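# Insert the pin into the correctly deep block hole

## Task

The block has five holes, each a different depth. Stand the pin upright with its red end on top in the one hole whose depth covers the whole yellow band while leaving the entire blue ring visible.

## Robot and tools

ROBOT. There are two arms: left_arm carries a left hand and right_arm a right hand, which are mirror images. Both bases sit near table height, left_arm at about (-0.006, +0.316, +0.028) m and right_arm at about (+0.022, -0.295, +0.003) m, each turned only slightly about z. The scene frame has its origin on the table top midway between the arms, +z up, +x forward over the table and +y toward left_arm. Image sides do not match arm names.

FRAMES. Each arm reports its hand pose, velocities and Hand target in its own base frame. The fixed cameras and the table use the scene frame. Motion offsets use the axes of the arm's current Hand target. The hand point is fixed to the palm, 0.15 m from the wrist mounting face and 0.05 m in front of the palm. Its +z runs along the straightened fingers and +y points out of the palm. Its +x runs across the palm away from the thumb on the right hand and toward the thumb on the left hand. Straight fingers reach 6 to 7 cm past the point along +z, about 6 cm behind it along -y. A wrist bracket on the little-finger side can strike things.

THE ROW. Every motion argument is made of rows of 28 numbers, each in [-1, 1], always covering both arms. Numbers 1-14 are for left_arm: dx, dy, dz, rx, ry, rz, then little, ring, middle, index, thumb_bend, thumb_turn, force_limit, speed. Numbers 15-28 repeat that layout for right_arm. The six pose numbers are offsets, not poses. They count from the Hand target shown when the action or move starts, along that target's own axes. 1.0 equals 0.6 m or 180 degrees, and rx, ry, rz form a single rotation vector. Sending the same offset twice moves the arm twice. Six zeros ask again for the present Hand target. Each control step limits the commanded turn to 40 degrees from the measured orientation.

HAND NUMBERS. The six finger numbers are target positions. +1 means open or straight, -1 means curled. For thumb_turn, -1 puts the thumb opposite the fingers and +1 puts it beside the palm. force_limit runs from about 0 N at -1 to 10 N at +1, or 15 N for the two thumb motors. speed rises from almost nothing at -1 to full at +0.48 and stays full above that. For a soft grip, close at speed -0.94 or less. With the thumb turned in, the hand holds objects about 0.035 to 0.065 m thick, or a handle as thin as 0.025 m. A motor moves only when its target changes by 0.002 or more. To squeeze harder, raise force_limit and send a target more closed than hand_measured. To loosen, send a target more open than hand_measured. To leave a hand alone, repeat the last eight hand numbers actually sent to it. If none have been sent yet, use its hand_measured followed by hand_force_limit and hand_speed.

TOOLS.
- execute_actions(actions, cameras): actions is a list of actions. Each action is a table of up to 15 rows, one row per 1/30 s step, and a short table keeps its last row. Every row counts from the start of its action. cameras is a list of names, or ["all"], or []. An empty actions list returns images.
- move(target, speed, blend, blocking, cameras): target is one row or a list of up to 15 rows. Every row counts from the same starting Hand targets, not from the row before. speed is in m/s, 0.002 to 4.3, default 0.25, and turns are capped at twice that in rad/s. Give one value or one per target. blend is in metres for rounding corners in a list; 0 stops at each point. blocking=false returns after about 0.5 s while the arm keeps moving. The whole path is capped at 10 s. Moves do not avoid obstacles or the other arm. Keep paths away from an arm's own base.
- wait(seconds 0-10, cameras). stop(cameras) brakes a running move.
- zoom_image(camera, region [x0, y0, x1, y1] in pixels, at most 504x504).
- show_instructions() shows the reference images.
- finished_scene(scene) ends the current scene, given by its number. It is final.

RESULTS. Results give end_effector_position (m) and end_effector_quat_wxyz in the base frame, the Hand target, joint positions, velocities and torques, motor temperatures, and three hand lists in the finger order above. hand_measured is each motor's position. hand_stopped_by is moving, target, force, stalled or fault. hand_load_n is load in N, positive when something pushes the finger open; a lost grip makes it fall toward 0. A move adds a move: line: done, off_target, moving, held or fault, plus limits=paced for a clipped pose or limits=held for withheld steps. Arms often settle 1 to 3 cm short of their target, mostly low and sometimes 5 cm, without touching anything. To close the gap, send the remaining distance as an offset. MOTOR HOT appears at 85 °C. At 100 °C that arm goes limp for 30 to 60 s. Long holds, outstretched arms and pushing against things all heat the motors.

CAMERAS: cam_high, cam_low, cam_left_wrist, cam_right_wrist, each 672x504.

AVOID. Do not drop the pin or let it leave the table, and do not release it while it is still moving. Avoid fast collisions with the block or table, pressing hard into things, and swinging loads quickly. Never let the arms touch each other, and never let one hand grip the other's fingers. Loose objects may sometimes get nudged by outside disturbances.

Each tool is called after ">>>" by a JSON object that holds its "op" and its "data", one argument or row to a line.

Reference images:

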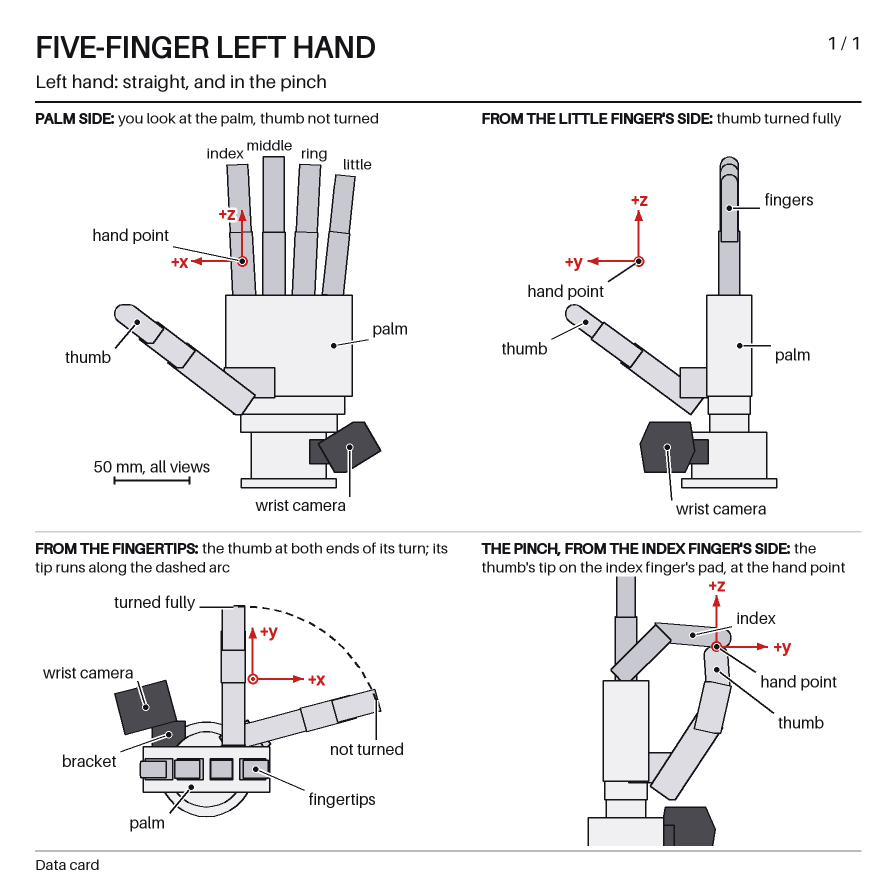

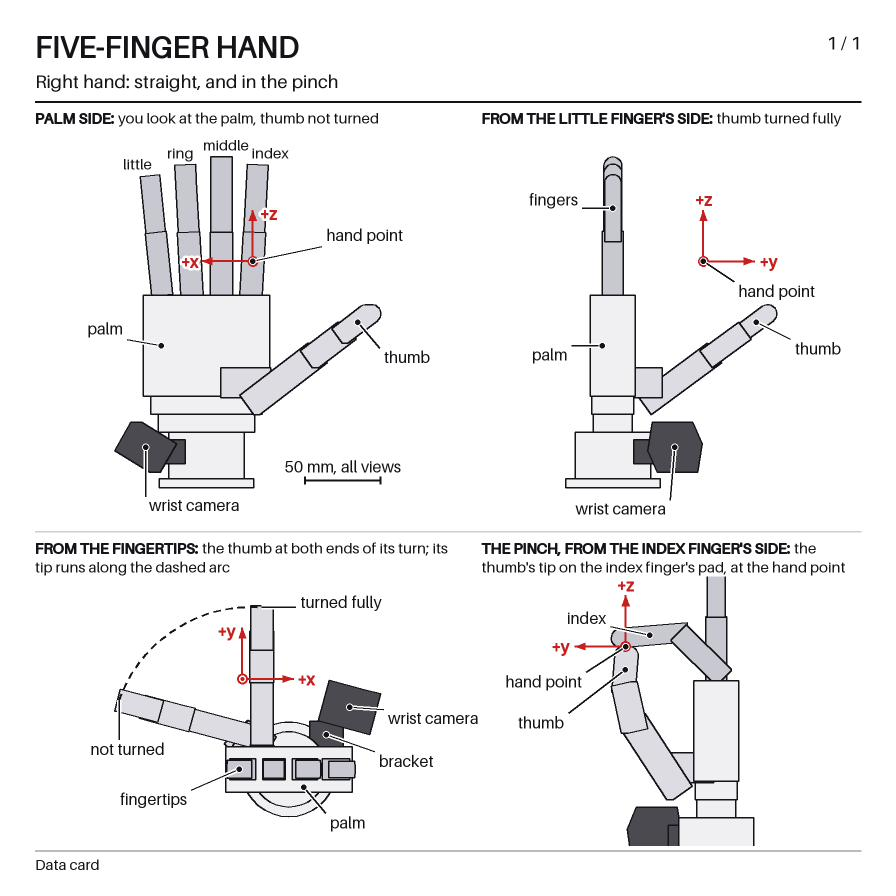

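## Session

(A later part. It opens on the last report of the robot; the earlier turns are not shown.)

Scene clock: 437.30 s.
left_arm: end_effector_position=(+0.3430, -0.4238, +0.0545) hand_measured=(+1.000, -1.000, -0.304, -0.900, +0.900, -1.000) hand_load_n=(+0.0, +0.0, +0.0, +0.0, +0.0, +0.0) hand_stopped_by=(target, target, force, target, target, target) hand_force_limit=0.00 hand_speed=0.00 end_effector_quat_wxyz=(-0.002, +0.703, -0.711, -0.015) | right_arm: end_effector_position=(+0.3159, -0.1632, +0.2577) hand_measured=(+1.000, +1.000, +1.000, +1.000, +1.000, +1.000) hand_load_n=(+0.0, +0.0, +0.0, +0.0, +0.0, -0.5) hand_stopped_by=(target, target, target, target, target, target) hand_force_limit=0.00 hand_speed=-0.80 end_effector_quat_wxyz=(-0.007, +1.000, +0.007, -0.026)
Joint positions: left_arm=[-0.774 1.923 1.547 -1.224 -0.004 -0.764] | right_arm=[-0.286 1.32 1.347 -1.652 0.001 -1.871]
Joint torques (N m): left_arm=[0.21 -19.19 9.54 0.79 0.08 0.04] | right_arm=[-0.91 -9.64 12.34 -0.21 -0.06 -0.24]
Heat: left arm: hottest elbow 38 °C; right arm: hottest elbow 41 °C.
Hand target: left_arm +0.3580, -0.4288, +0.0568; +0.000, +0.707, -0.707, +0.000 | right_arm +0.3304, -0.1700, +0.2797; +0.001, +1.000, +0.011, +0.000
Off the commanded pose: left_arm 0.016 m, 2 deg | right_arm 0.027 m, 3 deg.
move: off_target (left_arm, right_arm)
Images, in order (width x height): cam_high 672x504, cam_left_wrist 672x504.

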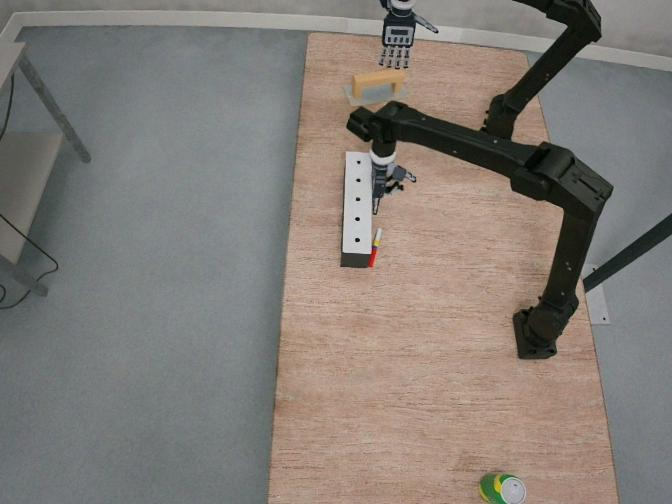

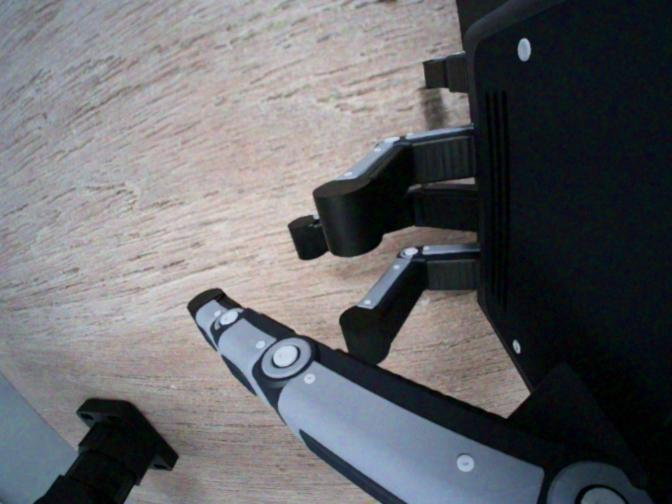

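>>> {"op": "move", "data": {
  "target": [
    [0,-0.008,0.03,0,0,0,1,-1,-1,-0.9,0.9,-1,0,0,0,0,0,0,0,0,1,1,1,1,1,1,0,-0.8],
    [-0.04,-0.008,0.03,0,0,0,1,-1,-1,-0.9,0.9,-1,0,0,0,0,0,0,0,0,1,1,1,1,1,1,0,-0.8]
  ],
  "cameras": ["cam_high","cam_left_wrist"],
  "speed": 0.08
}}

>>> {"op": "zoom_image", "data": {
  "camera": "cam_left_wrist",
  "region": [340, 0, 520, 180]
}}

>>> {"op": "zoom_image", "data": {
  "camera": "cam_high",
  "region": [350, 180, 430, 280]
}}

Scene clock: 443.70 s.
left_arm: end_effector_position=(+0.3434, -0.4196, +0.0451) hand_measured=(+1.000, -1.000, -0.304, -0.900, +0.900, -1.000) hand_load_n=(-1.0, +0.0, +0.5, +0.5, +0.0, +0.0) hand_stopped_by=(target, target, force, target, target, target) hand_force_limit=0.00 hand_speed=0.00 end_effector_quat_wxyz=(+0.006, +0.695, -0.719, -0.003) | right_arm: end_effector_position=(+0.3159, -0.1632, +0.2577) hand_measured=(+1.000, +1.000, +1.000, +1.000, +1.000, +1.000) hand_load_n=(+0.0, +0.0, +0.0, +0.0, +0.0, +0.0) hand_stopped_by=(target, target, target, target, target, target) hand_force_limit=0.00 hand_speed=-0.80 end_effector_quat_wxyz=(-0.007, +1.000, +0.007, -0.026)
Joint positions: left_arm=[-0.763 1.915 1.507 -1.168 0.013 -0.728] | right_arm=[-0.286 1.32 1.347 -1.652 0.001 -1.871]
Joint torques (N m): left_arm=[2.08 -19.55 6.82 0.91 -0.32 0.04] | right_arm=[-0.85 -9.7 12.53 -0.05 -0.04 -0.24]
Heat: left arm: hottest elbow 37 °C; right arm: hottest elbow 41 °C.
Hand target: left_arm +0.3628, -0.4048, +0.0388; +0.000, +0.707, -0.707, +0.000 | right_arm +0.3304, -0.1700, +0.2797; +0.001, +1.000, +0.011, +0.000
Off the commanded pose: left_arm 0.025 m, 2 deg | right_arm 0.027 m, 3 deg.
move: off_target (left_arm, right_arm)
Images, in order (width x height): cam_high 672x504, cam_left_wrist 672x504.

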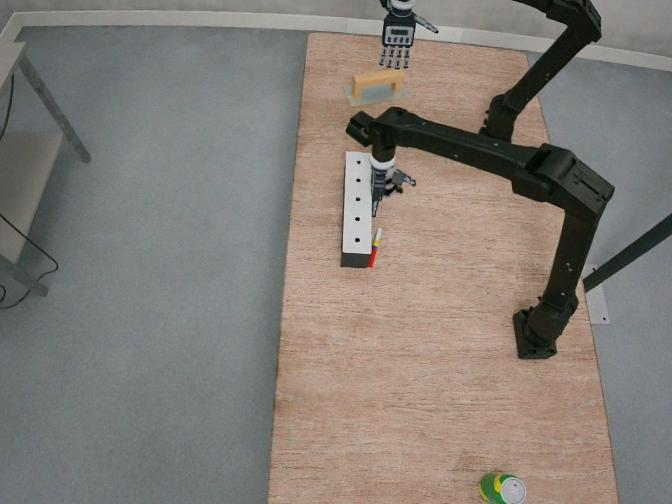

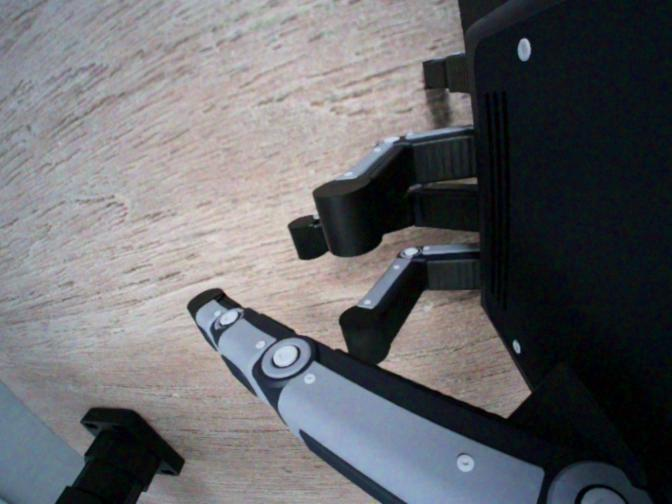

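Scaled by 2.800 from the camera's 672x504 image, which has a finer 960x720 frame.

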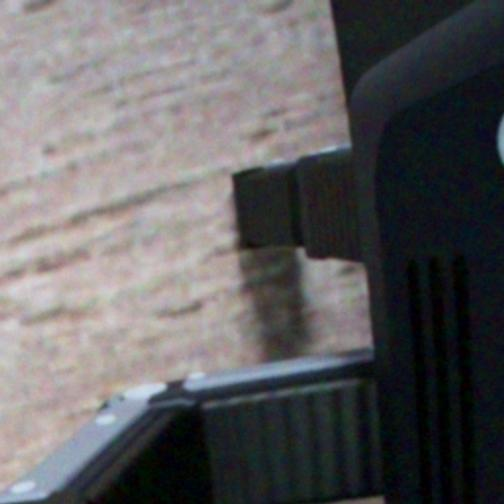

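Scaled by 5.040 from the camera's 672x504 image, which has a finer 960x720 frame.

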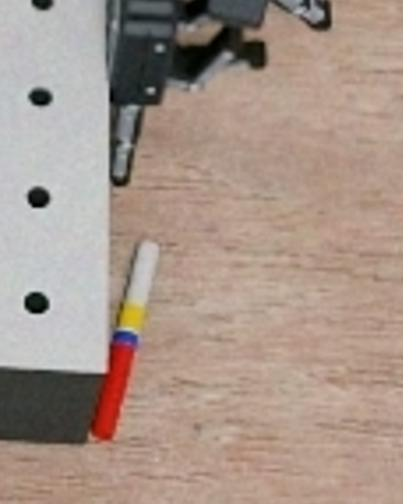

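>>> {"op": "move", "data": {
  "target": [
    [0,0.0067,-0.02,0,0,0,1,-1,-1,-0.9,0.9,-1,0,0,0,0,0,0,0,0,1,1,1,1,1,1,0,-0.8],
    [-0.04,0.0067,-0.02,0,0,0,1,-1,-1,-0.9,0.9,-1,0,0,0,0,0,0,0,0,1,1,1,1,1,1,0,-0.8]
  ],
  "cameras": ["cam_high","cam_left_wrist"],
  "speed": 0.08
}}

>>> {"op": "zoom_image", "data": {
  "camera": "cam_left_wrist",
  "region": [340, 0, 520, 180]
}}

>>> {"op": "zoom_image", "data": {
  "camera": "cam_high",
  "region": [350, 180, 430, 280]
}}

Scene clock: 453.13 s.
left_arm: end_effector_position=(+0.3446, -0.3854, +0.0457) hand_measured=(+1.000, -1.000, -0.304, -0.900, +0.900, -1.000) hand_load_n=(-0.5, +0.0, +0.0, +0.0, +0.0, +0.0) hand_stopped_by=(target, target, force, target, target, target) hand_force_limit=0.00 hand_speed=0.00 end_effector_quat_wxyz=(+0.007, +0.701, -0.713, -0.015) | right_arm: end_effector_position=(+0.3159, -0.1632, +0.2577) hand_measured=(+1.000, +1.000, +1.000, +1.000, +1.000, +1.000) hand_load_n=(+0.0, +0.0, +0.0, +0.0, +0.0, +0.0) hand_stopped_by=(target, target, target, target, target, target) hand_force_limit=0.00 hand_speed=-0.80 end_effector_quat_wxyz=(-0.007, +1.000, +0.007, -0.026)
Joint positions: left_arm=[-0.715 1.875 1.446 -1.172 0.011 -0.698] | right_arm=[-0.286 1.32 1.347 -1.652 0.001 -1.871]
Joint torques (N m): left_arm=[0.62 -20.25 7.5 0.81 -0.25 0.02] | right_arm=[-0.62 -10.11 12.42 -0.1 -0.06 -0.23]
Heat: left arm: hottest elbow 36 °C; right arm: hottest elbow 41 °C.
Hand target: left_arm +0.3588, -0.3808, +0.0508; +0.000, +0.707, -0.707, +0.000 | right_arm +0.3304, -0.1700, +0.2797; +0.001, +1.000, +0.011, +0.000
Off the commanded pose: left_arm 0.016 m, 2 deg | right_arm 0.027 m, 3 deg.
move: off_target (left_arm, right_arm)
Images, in order (width x height): cam_high 672x504, cam_left_wrist 672x504.

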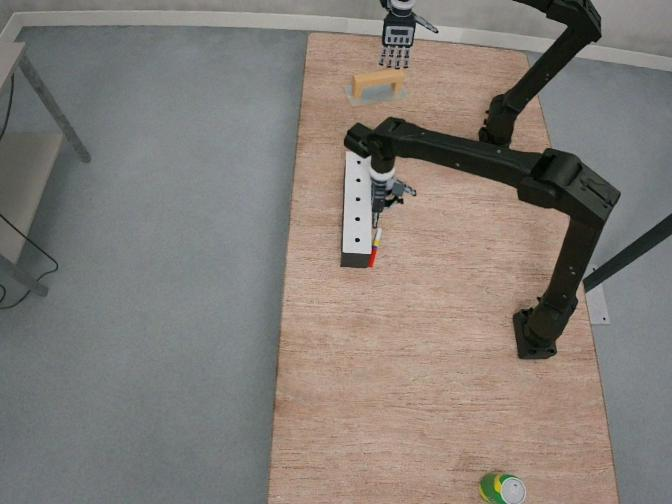

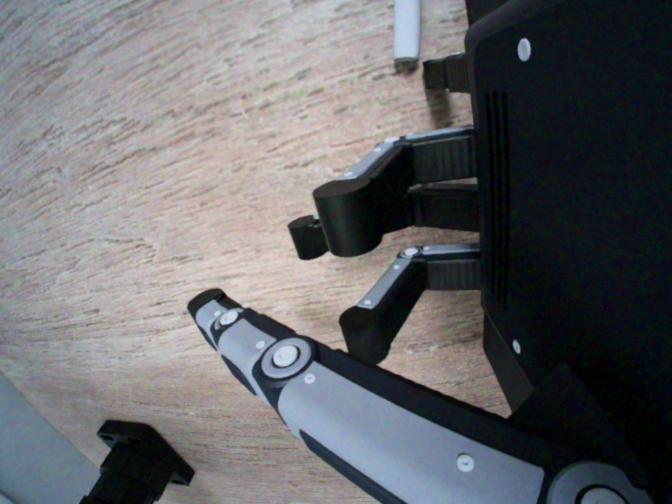

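Scaled by 2.800 from the camera's 672x504 image, which has a finer 960x720 frame.

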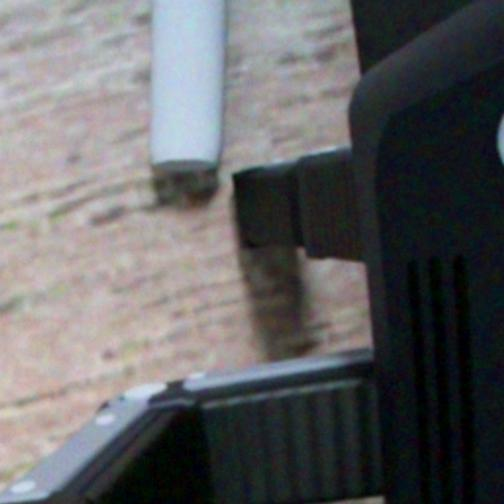

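Scaled by 5.040 from the camera's 672x504 image, which has a finer 960x720 frame.

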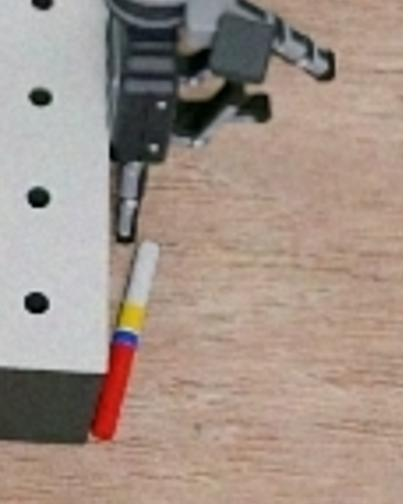

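>>> {"op": "move", "data": {
  "target": [
    [-0.033,-0.005,0,0,0,0,1,-1,-1,-0.9,0.9,-1,0,0,0,0,0,0,0,0,1,1,1,1,1,1,0,-0.8],
    [-0.033,0.09,0,0,0,0,1,-1,-1,-0.9,0.9,-1,0,0,0,0,0,0,0,0,1,1,1,1,1,1,0,-0.8]
  ],
  "cameras": ["cam_high","cam_left_wrist"],
  "speed": 0.06
}}

>>> {"op": "zoom_image", "data": {
  "camera": "cam_high",
  "region": [350, 180, 450, 280]
}}

Scene clock: 461.07 s.
left_arm: end_effector_position=(+0.3014, -0.3553, +0.0449) hand_measured=(+1.000, -1.000, -0.304, -0.900, +0.900, -1.000) hand_load_n=(+0.0, +0.0, +0.0, +0.0, +0.0, +0.0) hand_stopped_by=(target, target, force, target, target, target) hand_force_limit=0.00 hand_speed=0.00 end_effector_quat_wxyz=(+0.001, +0.704, -0.710, -0.014) | right_arm: end_effector_position=(+0.3159, -0.1632, +0.2577) hand_measured=(+1.000, +1.000, +1.000, +1.000, +1.000, +1.000) hand_load_n=(+0.0, +0.0, +0.0, +0.0, +0.0, +0.0) hand_stopped_by=(target, target, target, target, target, target) hand_force_limit=0.00 hand_speed=-0.80 end_effector_quat_wxyz=(-0.007, +1.000, +0.007, -0.026)
Joint positions: left_arm=[-0.731 1.751 1.265 -1.113 0 -0.722] | right_arm=[-0.286 1.32 1.347 -1.652 0.001 -1.871]
Joint torques (N m): left_arm=[-1.26 -18.08 7.17 0.72 -0.06 -0.12] | right_arm=[-0.5 -9.52 12.56 -0.13 -0.02 -0.23]
Heat: left arm: hottest elbow 35 °C; right arm: hottest elbow 42 °C.
Hand target: left_arm +0.3048, -0.3610, +0.0508; +0.000, +0.707, -0.707, +0.000 | right_arm +0.3304, -0.1700, +0.2797; +0.001, +1.000, +0.011, +0.000
Off the commanded pose: left_arm 0.009 m, 2 deg | right_arm 0.027 m, 3 deg.
move: off_target (right_arm)
Images, in order (width x height): cam_high 672x504, cam_left_wrist 672x504.

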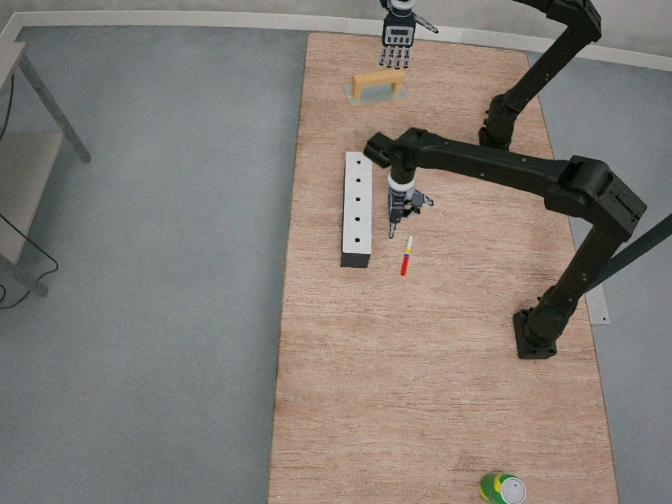

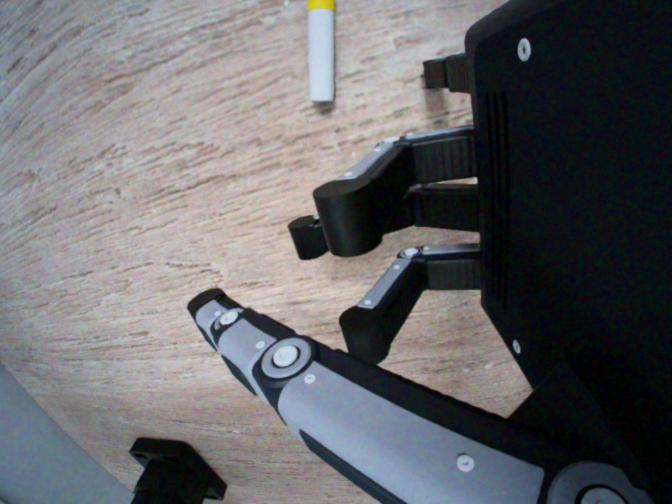

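Scaled by 5.040 from the camera's 672x504 image, which has a finer 960x720 frame.

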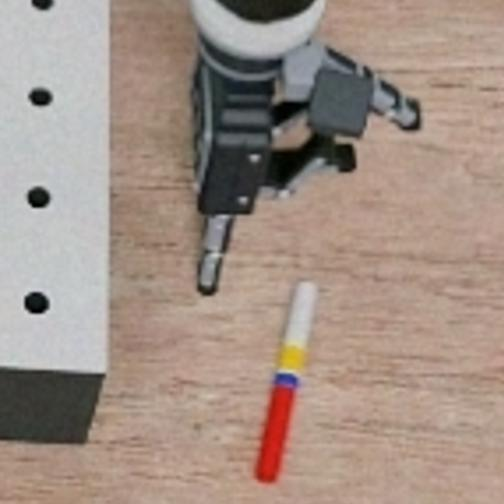

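>>> {"op": "move", "data": {
  "target": [
    [0,0,-0.167,0,0,0,1,-1,-1,-0.9,0.9,-1,0,0,0,0,0,0,0,0,1,1,1,1,1,1,0,-0.8],
    [-0.255,-0.0487,-0.13,0.4192,0.0254,0.1272,-1,-1,-0.05,0,0.25,-1,0,0,0,0,0,0,0,0,1,1,1,1,1,1,0,-0.8],
    [-0.255,-0.0487,-0.02,0.4192,0.0254,0.1272,-1,-1,-0.05,0,0.25,-1,0,0,0,0,0,0,0,0,1,1,1,1,1,1,0,-0.8]
  ],
  "cameras": ["cam_high","cam_left_wrist","cam_low"],
  "speed": [0.2,0.25,0.1]
}}

>>> {"op": "zoom_image", "data": {
  "camera": "cam_left_wrist",
  "region": [150, 100, 450, 400]
}}

>>> {"op": "zoom_image", "data": {
  "camera": "cam_high",
  "region": [370, 200, 470, 300]
}}

Scene clock: 499.53 s.
left_arm: end_effector_position=(+0.3299, -0.2091, +0.0598) hand_measured=(-1.000, -1.000, -0.050, +0.000, +0.250, -1.000) hand_load_n=(+0.0, +0.0, +0.0, +0.0, +0.0, +0.0) hand_stopped_by=(target, target, target, target, target, target) hand_force_limit=0.00 hand_speed=0.00 end_effector_quat_wxyz=(+0.397, -0.417, +0.681, -0.453) | right_arm: end_effector_position=(+0.3159, -0.1632, +0.2577) hand_measured=(+1.000, +1.000, +1.000, +1.000, +1.000, +1.000) hand_load_n=(+0.0, -0.5, +0.0, +0.0, +0.0, +0.0) hand_stopped_by=(target, target, target, target, target, target) hand_force_limit=0.00 hand_speed=-0.80 end_effector_quat_wxyz=(-0.007, +1.000, +0.007, -0.026)
Joint positions: left_arm=[-0.674 1.134 0.208 0.629 -0.359 0.063] | right_arm=[-0.286 1.32 1.347 -1.652 0.001 -1.871]
Joint torques (N m): left_arm=[0.21 -4.66 6.31 2.85 0.09 0.06] | right_arm=[-0.91 -10.23 12.44 -0.03 -0.03 -0.22]
Motor temperatures (°C): left_arm=[22 27 32 22 21 24] | right_arm=[24 27 42 24 24 25]
Heat: left arm: hottest elbow 32 °C; right arm: hottest elbow 42 °C.
Hand target: left_arm +0.3341, -0.2080, +0.0629; +0.403, -0.415, +0.676, -0.456 | right_arm +0.3304, -0.1700, +0.2797; +0.001, +1.000, +0.011, +0.000
Off the commanded pose: left_arm 0.005 m, 1 deg | right_arm 0.027 m, 3 deg.
move: off_target (right_arm)
Images, in order (width x height): cam_high 672x504, cam_low 672x504, cam_left_wrist 672x504.

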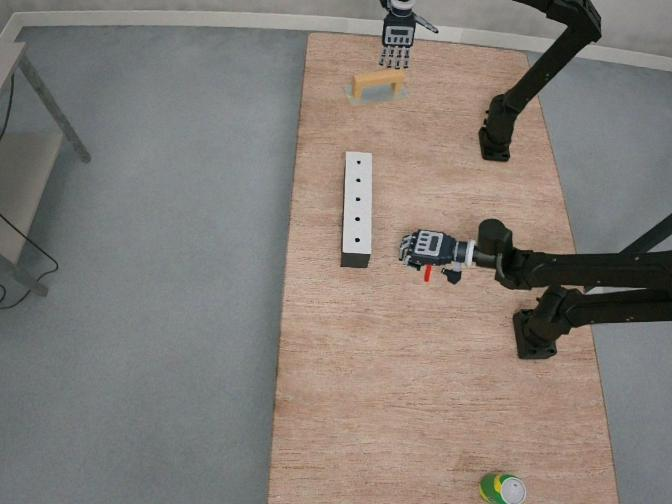

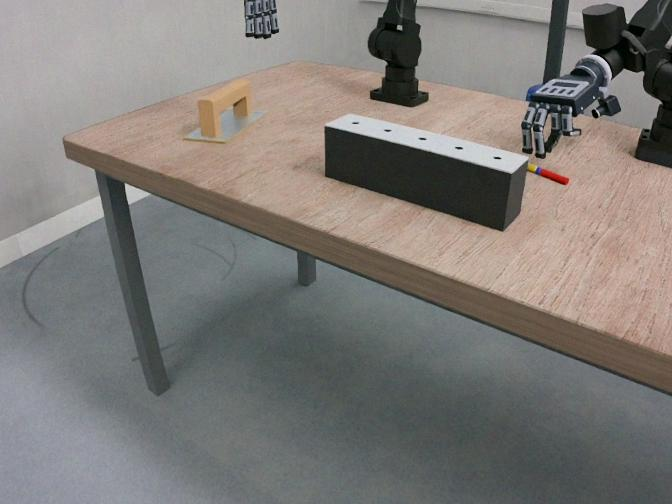

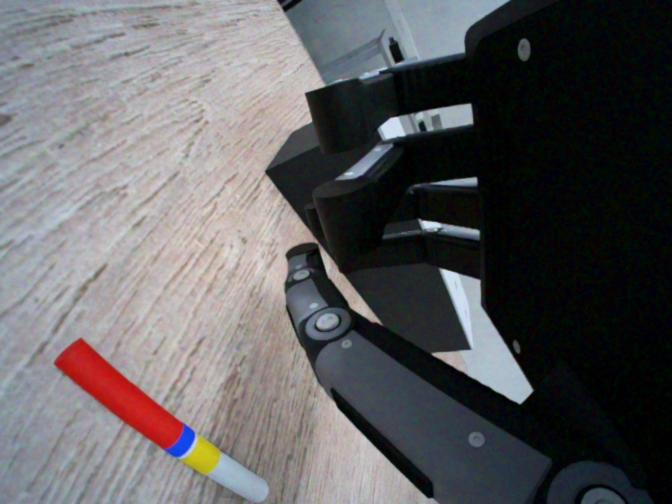

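Scaled by 1.680 from the camera's 672x504 image, which has a finer 960x720 frame.

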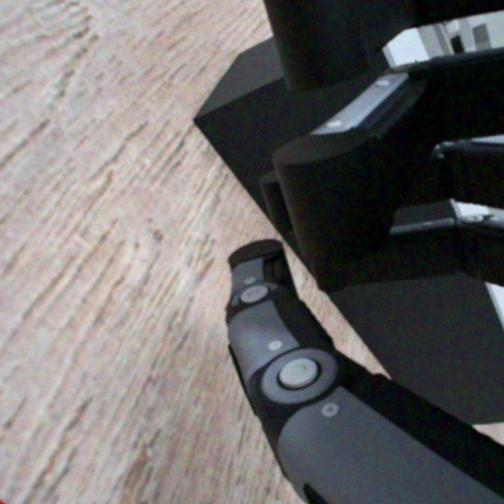

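Scaled by 5.040 from the camera's 672x504 image, which has a finer 960x720 frame.

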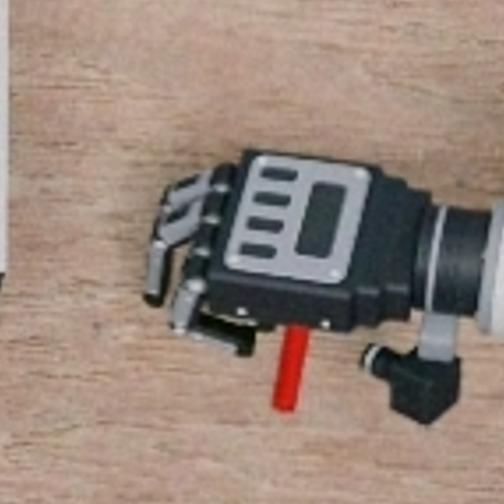

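>>> {"op": "execute_actions", "data": {
  "actions": [],
  "cameras": ["cam_low","cam_left_wrist","cam_high"]
}}

>>> {"op": "zoom_image", "data": {
  "camera": "cam_high",
  "region": [370, 200, 470, 300]
}}

Scene clock: 503.33 s.
left_arm: end_effector_position=(+0.3299, -0.2091, +0.0598) hand_measured=(-1.000, -1.000, -0.050, +0.000, +0.250, -1.000) hand_load_n=(+0.0, +0.0, +0.0, +0.0, +0.0, +0.0) hand_stopped_by=(target, target, target, target, target, target) hand_force_limit=0.00 hand_speed=0.00 end_effector_quat_wxyz=(+0.397, -0.417, +0.681, -0.453) | right_arm: end_effector_position=(+0.3159, -0.1632, +0.2577) hand_measured=(+1.000, +1.000, +1.000, +1.000, +1.000, +1.000) hand_load_n=(+0.0, +0.0, +0.0, +0.0, +0.0, +0.0) hand_stopped_by=(target, target, target, target, target, target) hand_force_limit=0.00 hand_speed=-0.80 end_effector_quat_wxyz=(-0.007, +1.000, +0.007, -0.026)
Joint positions: left_arm=[-0.674 1.134 0.208 0.629 -0.359 0.063] | right_arm=[-0.286 1.32 1.347 -1.652 0.001 -1.871]
Joint velocities: within noise
Joint torques (N m): left_arm=[0.21 -4.66 6.28 2.84 0.09 0.06] | right_arm=[-0.91 -9.99 12.51 -0.21 -0.08 -0.24]
Motor temperatures (°C): left_arm=[22 26 32 22 21 24] | right_arm=[24 27 42 24 24 25]
Heat: left arm: hottest elbow 32 °C; right arm: hottest elbow 42 °C.
Hand target: left_arm +0.3341, -0.2080, +0.0629; +0.403, -0.415, +0.676, -0.456 | right_arm +0.3304, -0.1700, +0.2797; +0.001, +1.000, +0.011, +0.000
Off the commanded pose: left_arm 0.005 m, 1 deg | right_arm 0.027 m, 3 deg.
Images, in order (width x height): cam_high 672x504, cam_low 672x504, cam_left_wrist 672x504.

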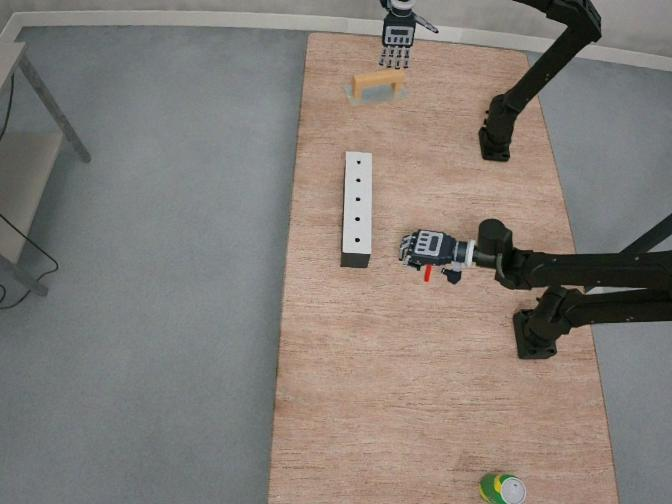

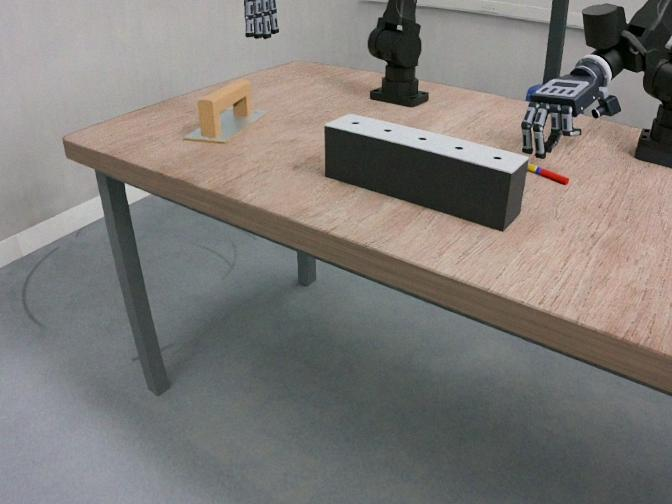

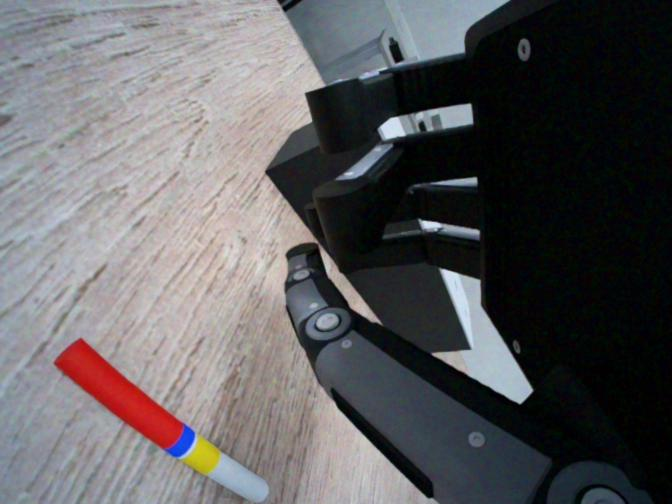

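Scaled by 5.040 from the camera's 672x504 image, which has a finer 960x720 frame.

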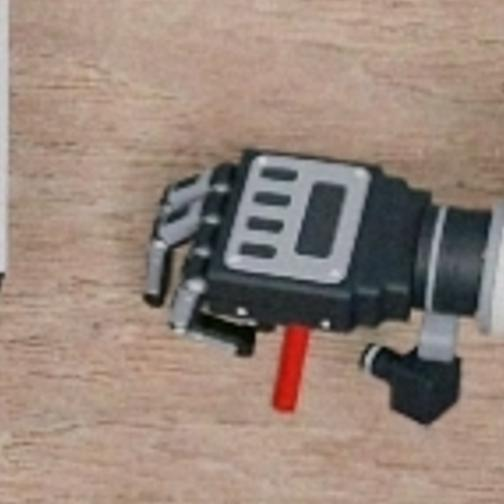

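>>> {"op": "move", "data": {
  "target": [
    [-0.028,-0.1586,-0.0432,0,0,0,-1,-1,-0.05,0,0.25,-1,0,0,0,0,0,0,0,0,1,1,1,1,1,1,0,-0.8],
    [0.1218,-0.1065,-0.3125,-0.4157,0.0359,-0.0474,1,1,0.75,1,0.8,-1,0,0,0,0,0,0,0,0,1,1,1,1,1,1,0,-0.8],
    [0.1428,0.0125,-0.2802,-0.4157,0.0359,-0.0474,1,1,0.75,1,0.8,-1,0,0,0,0,0,0,0,0,1,1,1,1,1,1,0,-0.8]
  ],
  "cameras": ["cam_high","cam_left_wrist","cam_low"],
  "speed": [0.25,0.25,0.15]
}}

>>> {"op": "zoom_image", "data": {
  "camera": "cam_high",
  "region": [400, 200, 500, 300]
}}

Scene clock: 532.40 s.
left_arm: end_effector_position=(+0.1492, -0.2306, +0.0851) hand_measured=(+1.000, +1.000, +0.750, +1.000, +0.800, -1.000) hand_load_n=(+0.0, +0.0, +0.0, -0.5, +0.0, +0.0) hand_stopped_by=(target, target, target, target, target, target) hand_force_limit=0.00 hand_speed=0.00 end_effector_quat_wxyz=(+0.002, -0.598, +0.802, +0.007) | right_arm: end_effector_position=(+0.3159, -0.1632, +0.2577) hand_measured=(+1.000, +1.000, +1.000, +1.000, +1.000, +1.000) hand_load_n=(+0.0, +0.0, +0.0, +0.0, +0.0, +0.0) hand_stopped_by=(target, target, target, target, target, target) hand_force_limit=0.00 hand_speed=-0.80 end_effector_quat_wxyz=(-0.007, +1.000, +0.007, -0.026)
Joint positions: left_arm=[-0.794 1.239 0.814 -1.159 -0.006 -0.504] | right_arm=[-0.286 1.32 1.347 -1.652 0.001 -1.871]
Joint torques (N m): left_arm=[-1.49 -7.88 7.69 0.76 0.16 -0.11] | right_arm=[-0.79 -9.93 12.4 -0.18 -0.02 -0.23]
Heat: left arm: hottest elbow 32 °C; right arm: hottest elbow 43 °C.
Hand target: left_arm +0.1490, -0.2386, +0.0850; +0.000, -0.596, +0.803, +0.001 | right_arm +0.3304, -0.1700, +0.2797; +0.001, +1.000, +0.011, +0.000
Off the commanded pose: left_arm 0.008 m, 1 deg | right_arm 0.027 m, 3 deg.
move: off_target (right_arm); target 2's new numbers were sent with left_arm's hand 0.022 m and 2 deg from that target
Images, in order (width x height): cam_high 672x504, cam_low 672x504, cam_left_wrist 672x504.

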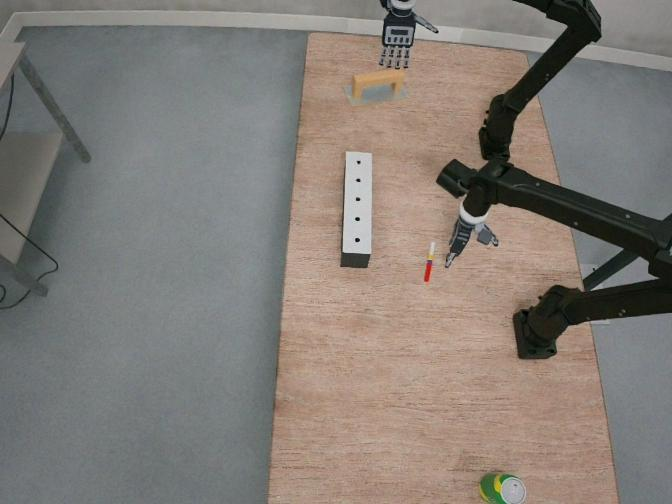

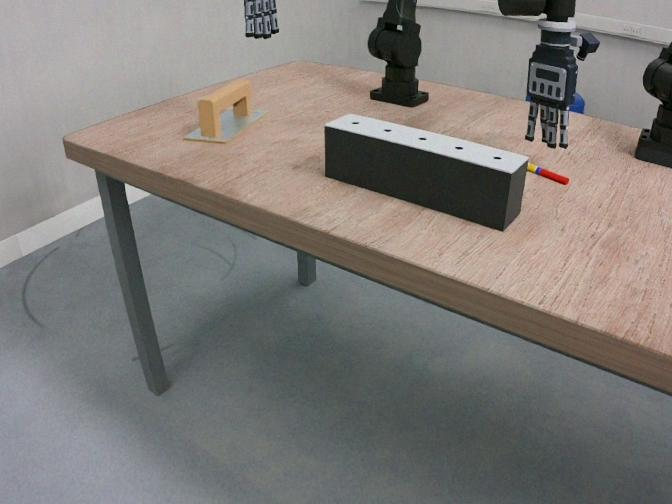

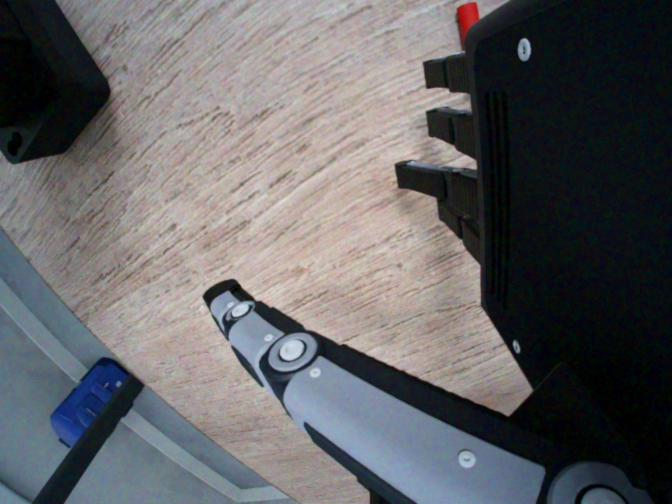

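Scaled by 5.040 from the camera's 672x504 image, which has a finer 960x720 frame.

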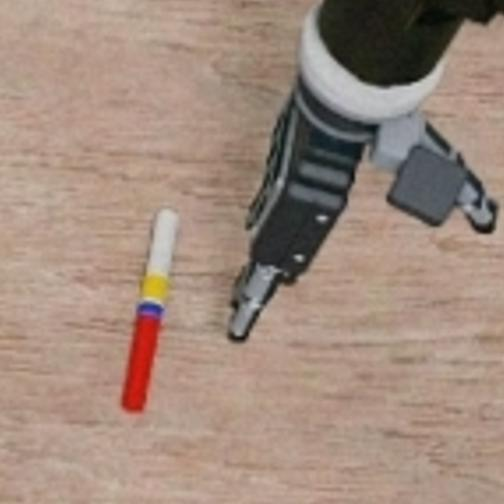

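>>> {"op": "move", "data": {
  "target": [
    [0,0,0.0417,0,0,0,1,1,0.75,1,0.8,-1,0,0,0,0,0,0,0,0,1,1,1,1,1,1,0,-0.8],
    [0,-0.035,0.0417,0,0,0,1,1,0.75,1,0.8,-1,0,0,0,0,0,0,0,0,1,1,1,1,1,1,0,-0.8],
    [0,-0.155,0.0417,0,0,0,1,1,0.75,1,0.8,-1,0,0,0,0,0,0,0,0,1,1,1,1,1,1,0,-0.8]
  ],
  "cameras": ["cam_high","cam_left_wrist","cam_low"],
  "speed": [0.1,0.05,0.018]
}}

>>> {"op": "zoom_image", "data": {
  "camera": "cam_high",
  "region": [370, 200, 470, 300]
}}

Scene clock: 546.70 s.
left_arm: end_effector_position=(+0.2200, -0.2558, +0.0525) hand_measured=(+1.000, +1.000, +0.750, +1.000, +0.800, -1.000) hand_load_n=(+0.0, +0.0, +0.0, +0.0, +0.0, +0.0) hand_stopped_by=(target, target, target, target, target, target) hand_force_limit=0.00 hand_speed=0.00 end_effector_quat_wxyz=(-0.002, -0.595, +0.803, +0.018) | right_arm: end_effector_position=(+0.3159, -0.1632, +0.2577) hand_measured=(+1.000, +1.000, +1.000, +1.000, +1.000, +1.000) hand_load_n=(+0.0, +0.0, +0.0, +0.0, +0.0, +0.0) hand_stopped_by=(target, target, target, target, target, target) hand_force_limit=0.00 hand_speed=-0.80 end_effector_quat_wxyz=(-0.007, +1.000, +0.007, -0.026)
Joint positions: left_arm=[-0.706 1.486 0.952 -1.073 -0.004 -0.411] | right_arm=[-0.286 1.32 1.347 -1.652 0.001 -1.871]
Joint torques (N m): left_arm=[0.21 -11.05 10.18 0.49 0.13 0.06] | right_arm=[-0.79 -9.82 12.49 -0.14 -0.04 -0.21]
Heat: left arm: hottest elbow 32 °C; right arm: hottest elbow 43 °C.
Hand target: left_arm +0.2380, -0.2655, +0.0599; +0.000, -0.596, +0.803, +0.001 | right_arm +0.3304, -0.1700, +0.2797; +0.001, +1.000, +0.011, +0.000
Off the commanded pose: left_arm 0.022 m, 2 deg | right_arm 0.027 m, 3 deg.
move: off_target (left_arm, right_arm)
Images, in order (width x height): cam_high 672x504, cam_low 672x504, cam_left_wrist 672x504.

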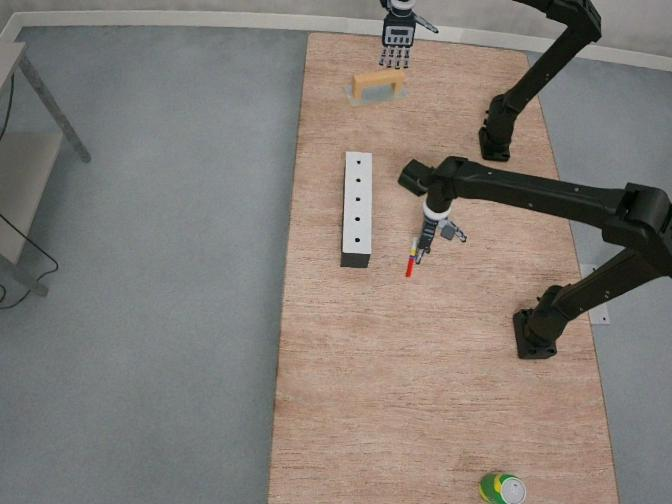

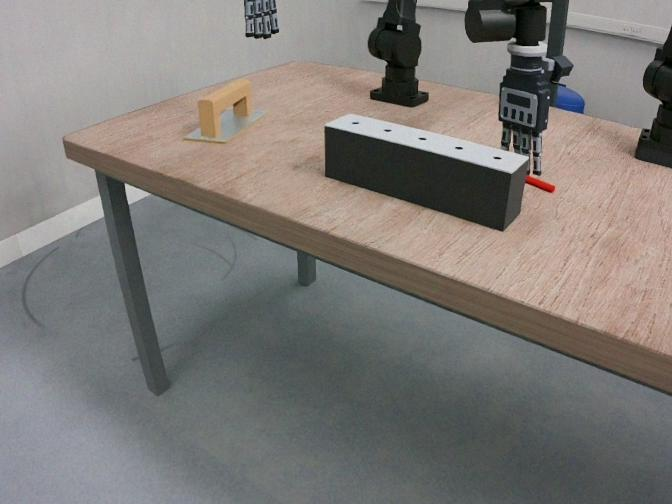

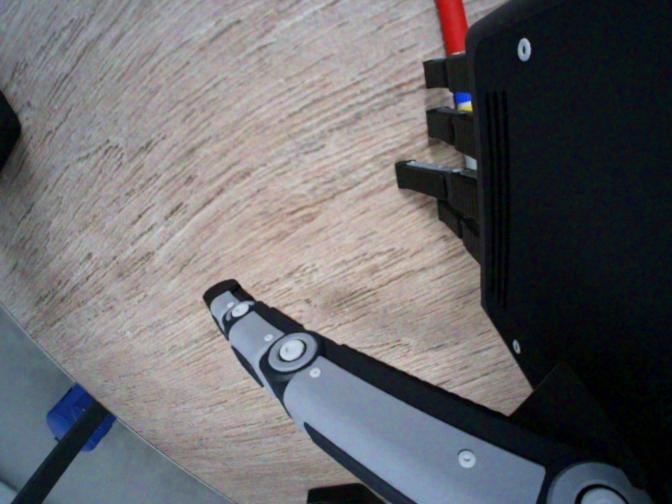

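Scaled by 5.040 from the camera's 672x504 image, which has a finer 960x720 frame.

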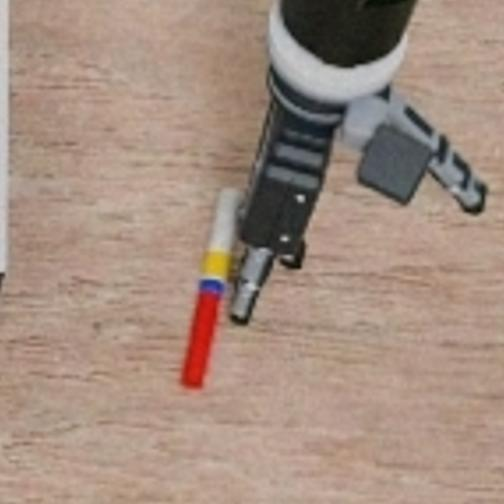

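>>> {"op": "move", "data": {
  "target": [0,-0.05,0,0,0,0,1,1,0.75,1,0.8,-1,0,0,0,0,0,0,0,0,1,1,1,1,1,1,0,-0.8],
  "cameras": ["cam_high"],
  "speed": 0.018
}}

>>> {"op": "zoom_image", "data": {
  "camera": "cam_high",
  "region": [370, 200, 470, 300]
}}

Scene clock: 553.77 s.
left_arm: end_effector_position=(+0.2494, -0.2666, +0.0520) hand_measured=(+1.000, +1.000, +0.750, +1.000, +0.800, -1.000) hand_load_n=(+0.0, +0.0, +0.0, +0.0, +0.0, +0.0) hand_stopped_by=(target, target, target, target, target, target) hand_force_limit=0.00 hand_speed=0.00 end_effector_quat_wxyz=(-0.002, -0.595, +0.803, +0.014) | right_arm: end_effector_position=(+0.3159, -0.1632, +0.2577) hand_measured=(+1.000, +1.000, +1.000, +1.000, +1.000, +1.000) hand_load_n=(+0.0, +0.0, +0.0, +0.0, -0.5, +0.0) hand_stopped_by=(target, target, target, target, target, target) hand_force_limit=0.00 hand_speed=-0.80 end_effector_quat_wxyz=(-0.007, +1.000, +0.007, -0.026)
Joint positions: left_arm=[-0.679 1.553 1.028 -1.075 -0.003 -0.383] | right_arm=[-0.286 1.32 1.347 -1.652 0.001 -1.871]
Joint torques (N m): left_arm=[0.21 -12.22 10.28 0.09 0.14 0.05] | right_arm=[-0.44 -10.05 12.48 -0.02 -0.04 -0.23]
Heat: left arm: hottest elbow 32 °C; right arm: hottest elbow 43 °C.
Hand target: left_arm +0.2667, -0.2742, +0.0598; +0.000, -0.596, +0.803, +0.001 | right_arm +0.3304, -0.1700, +0.2797; +0.001, +1.000, +0.011, +0.000
Off the commanded pose: left_arm 0.020 m, 2 deg | right_arm 0.027 m, 3 deg.
move: off_target (left_arm, right_arm)
Images, in order (width x height): cam_high 672x504.

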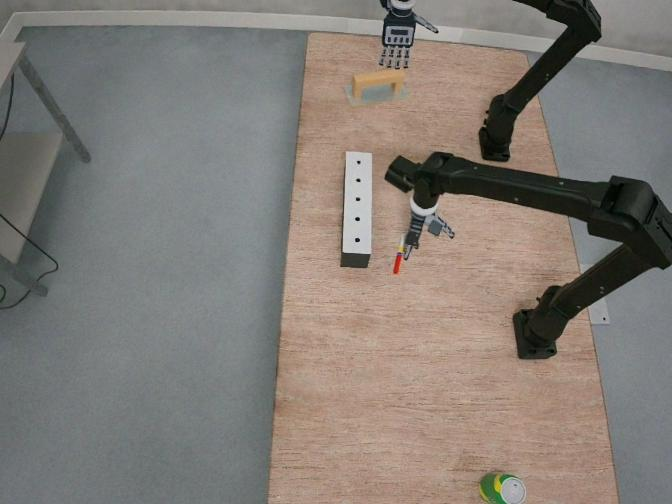

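Scaled by 5.040 from the camera's 672x504 image, which has a finer 960x720 frame.

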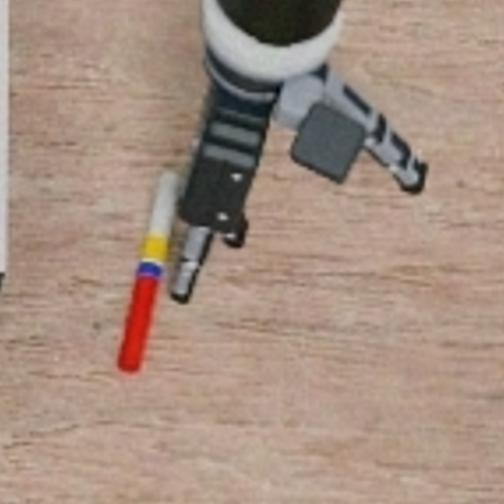

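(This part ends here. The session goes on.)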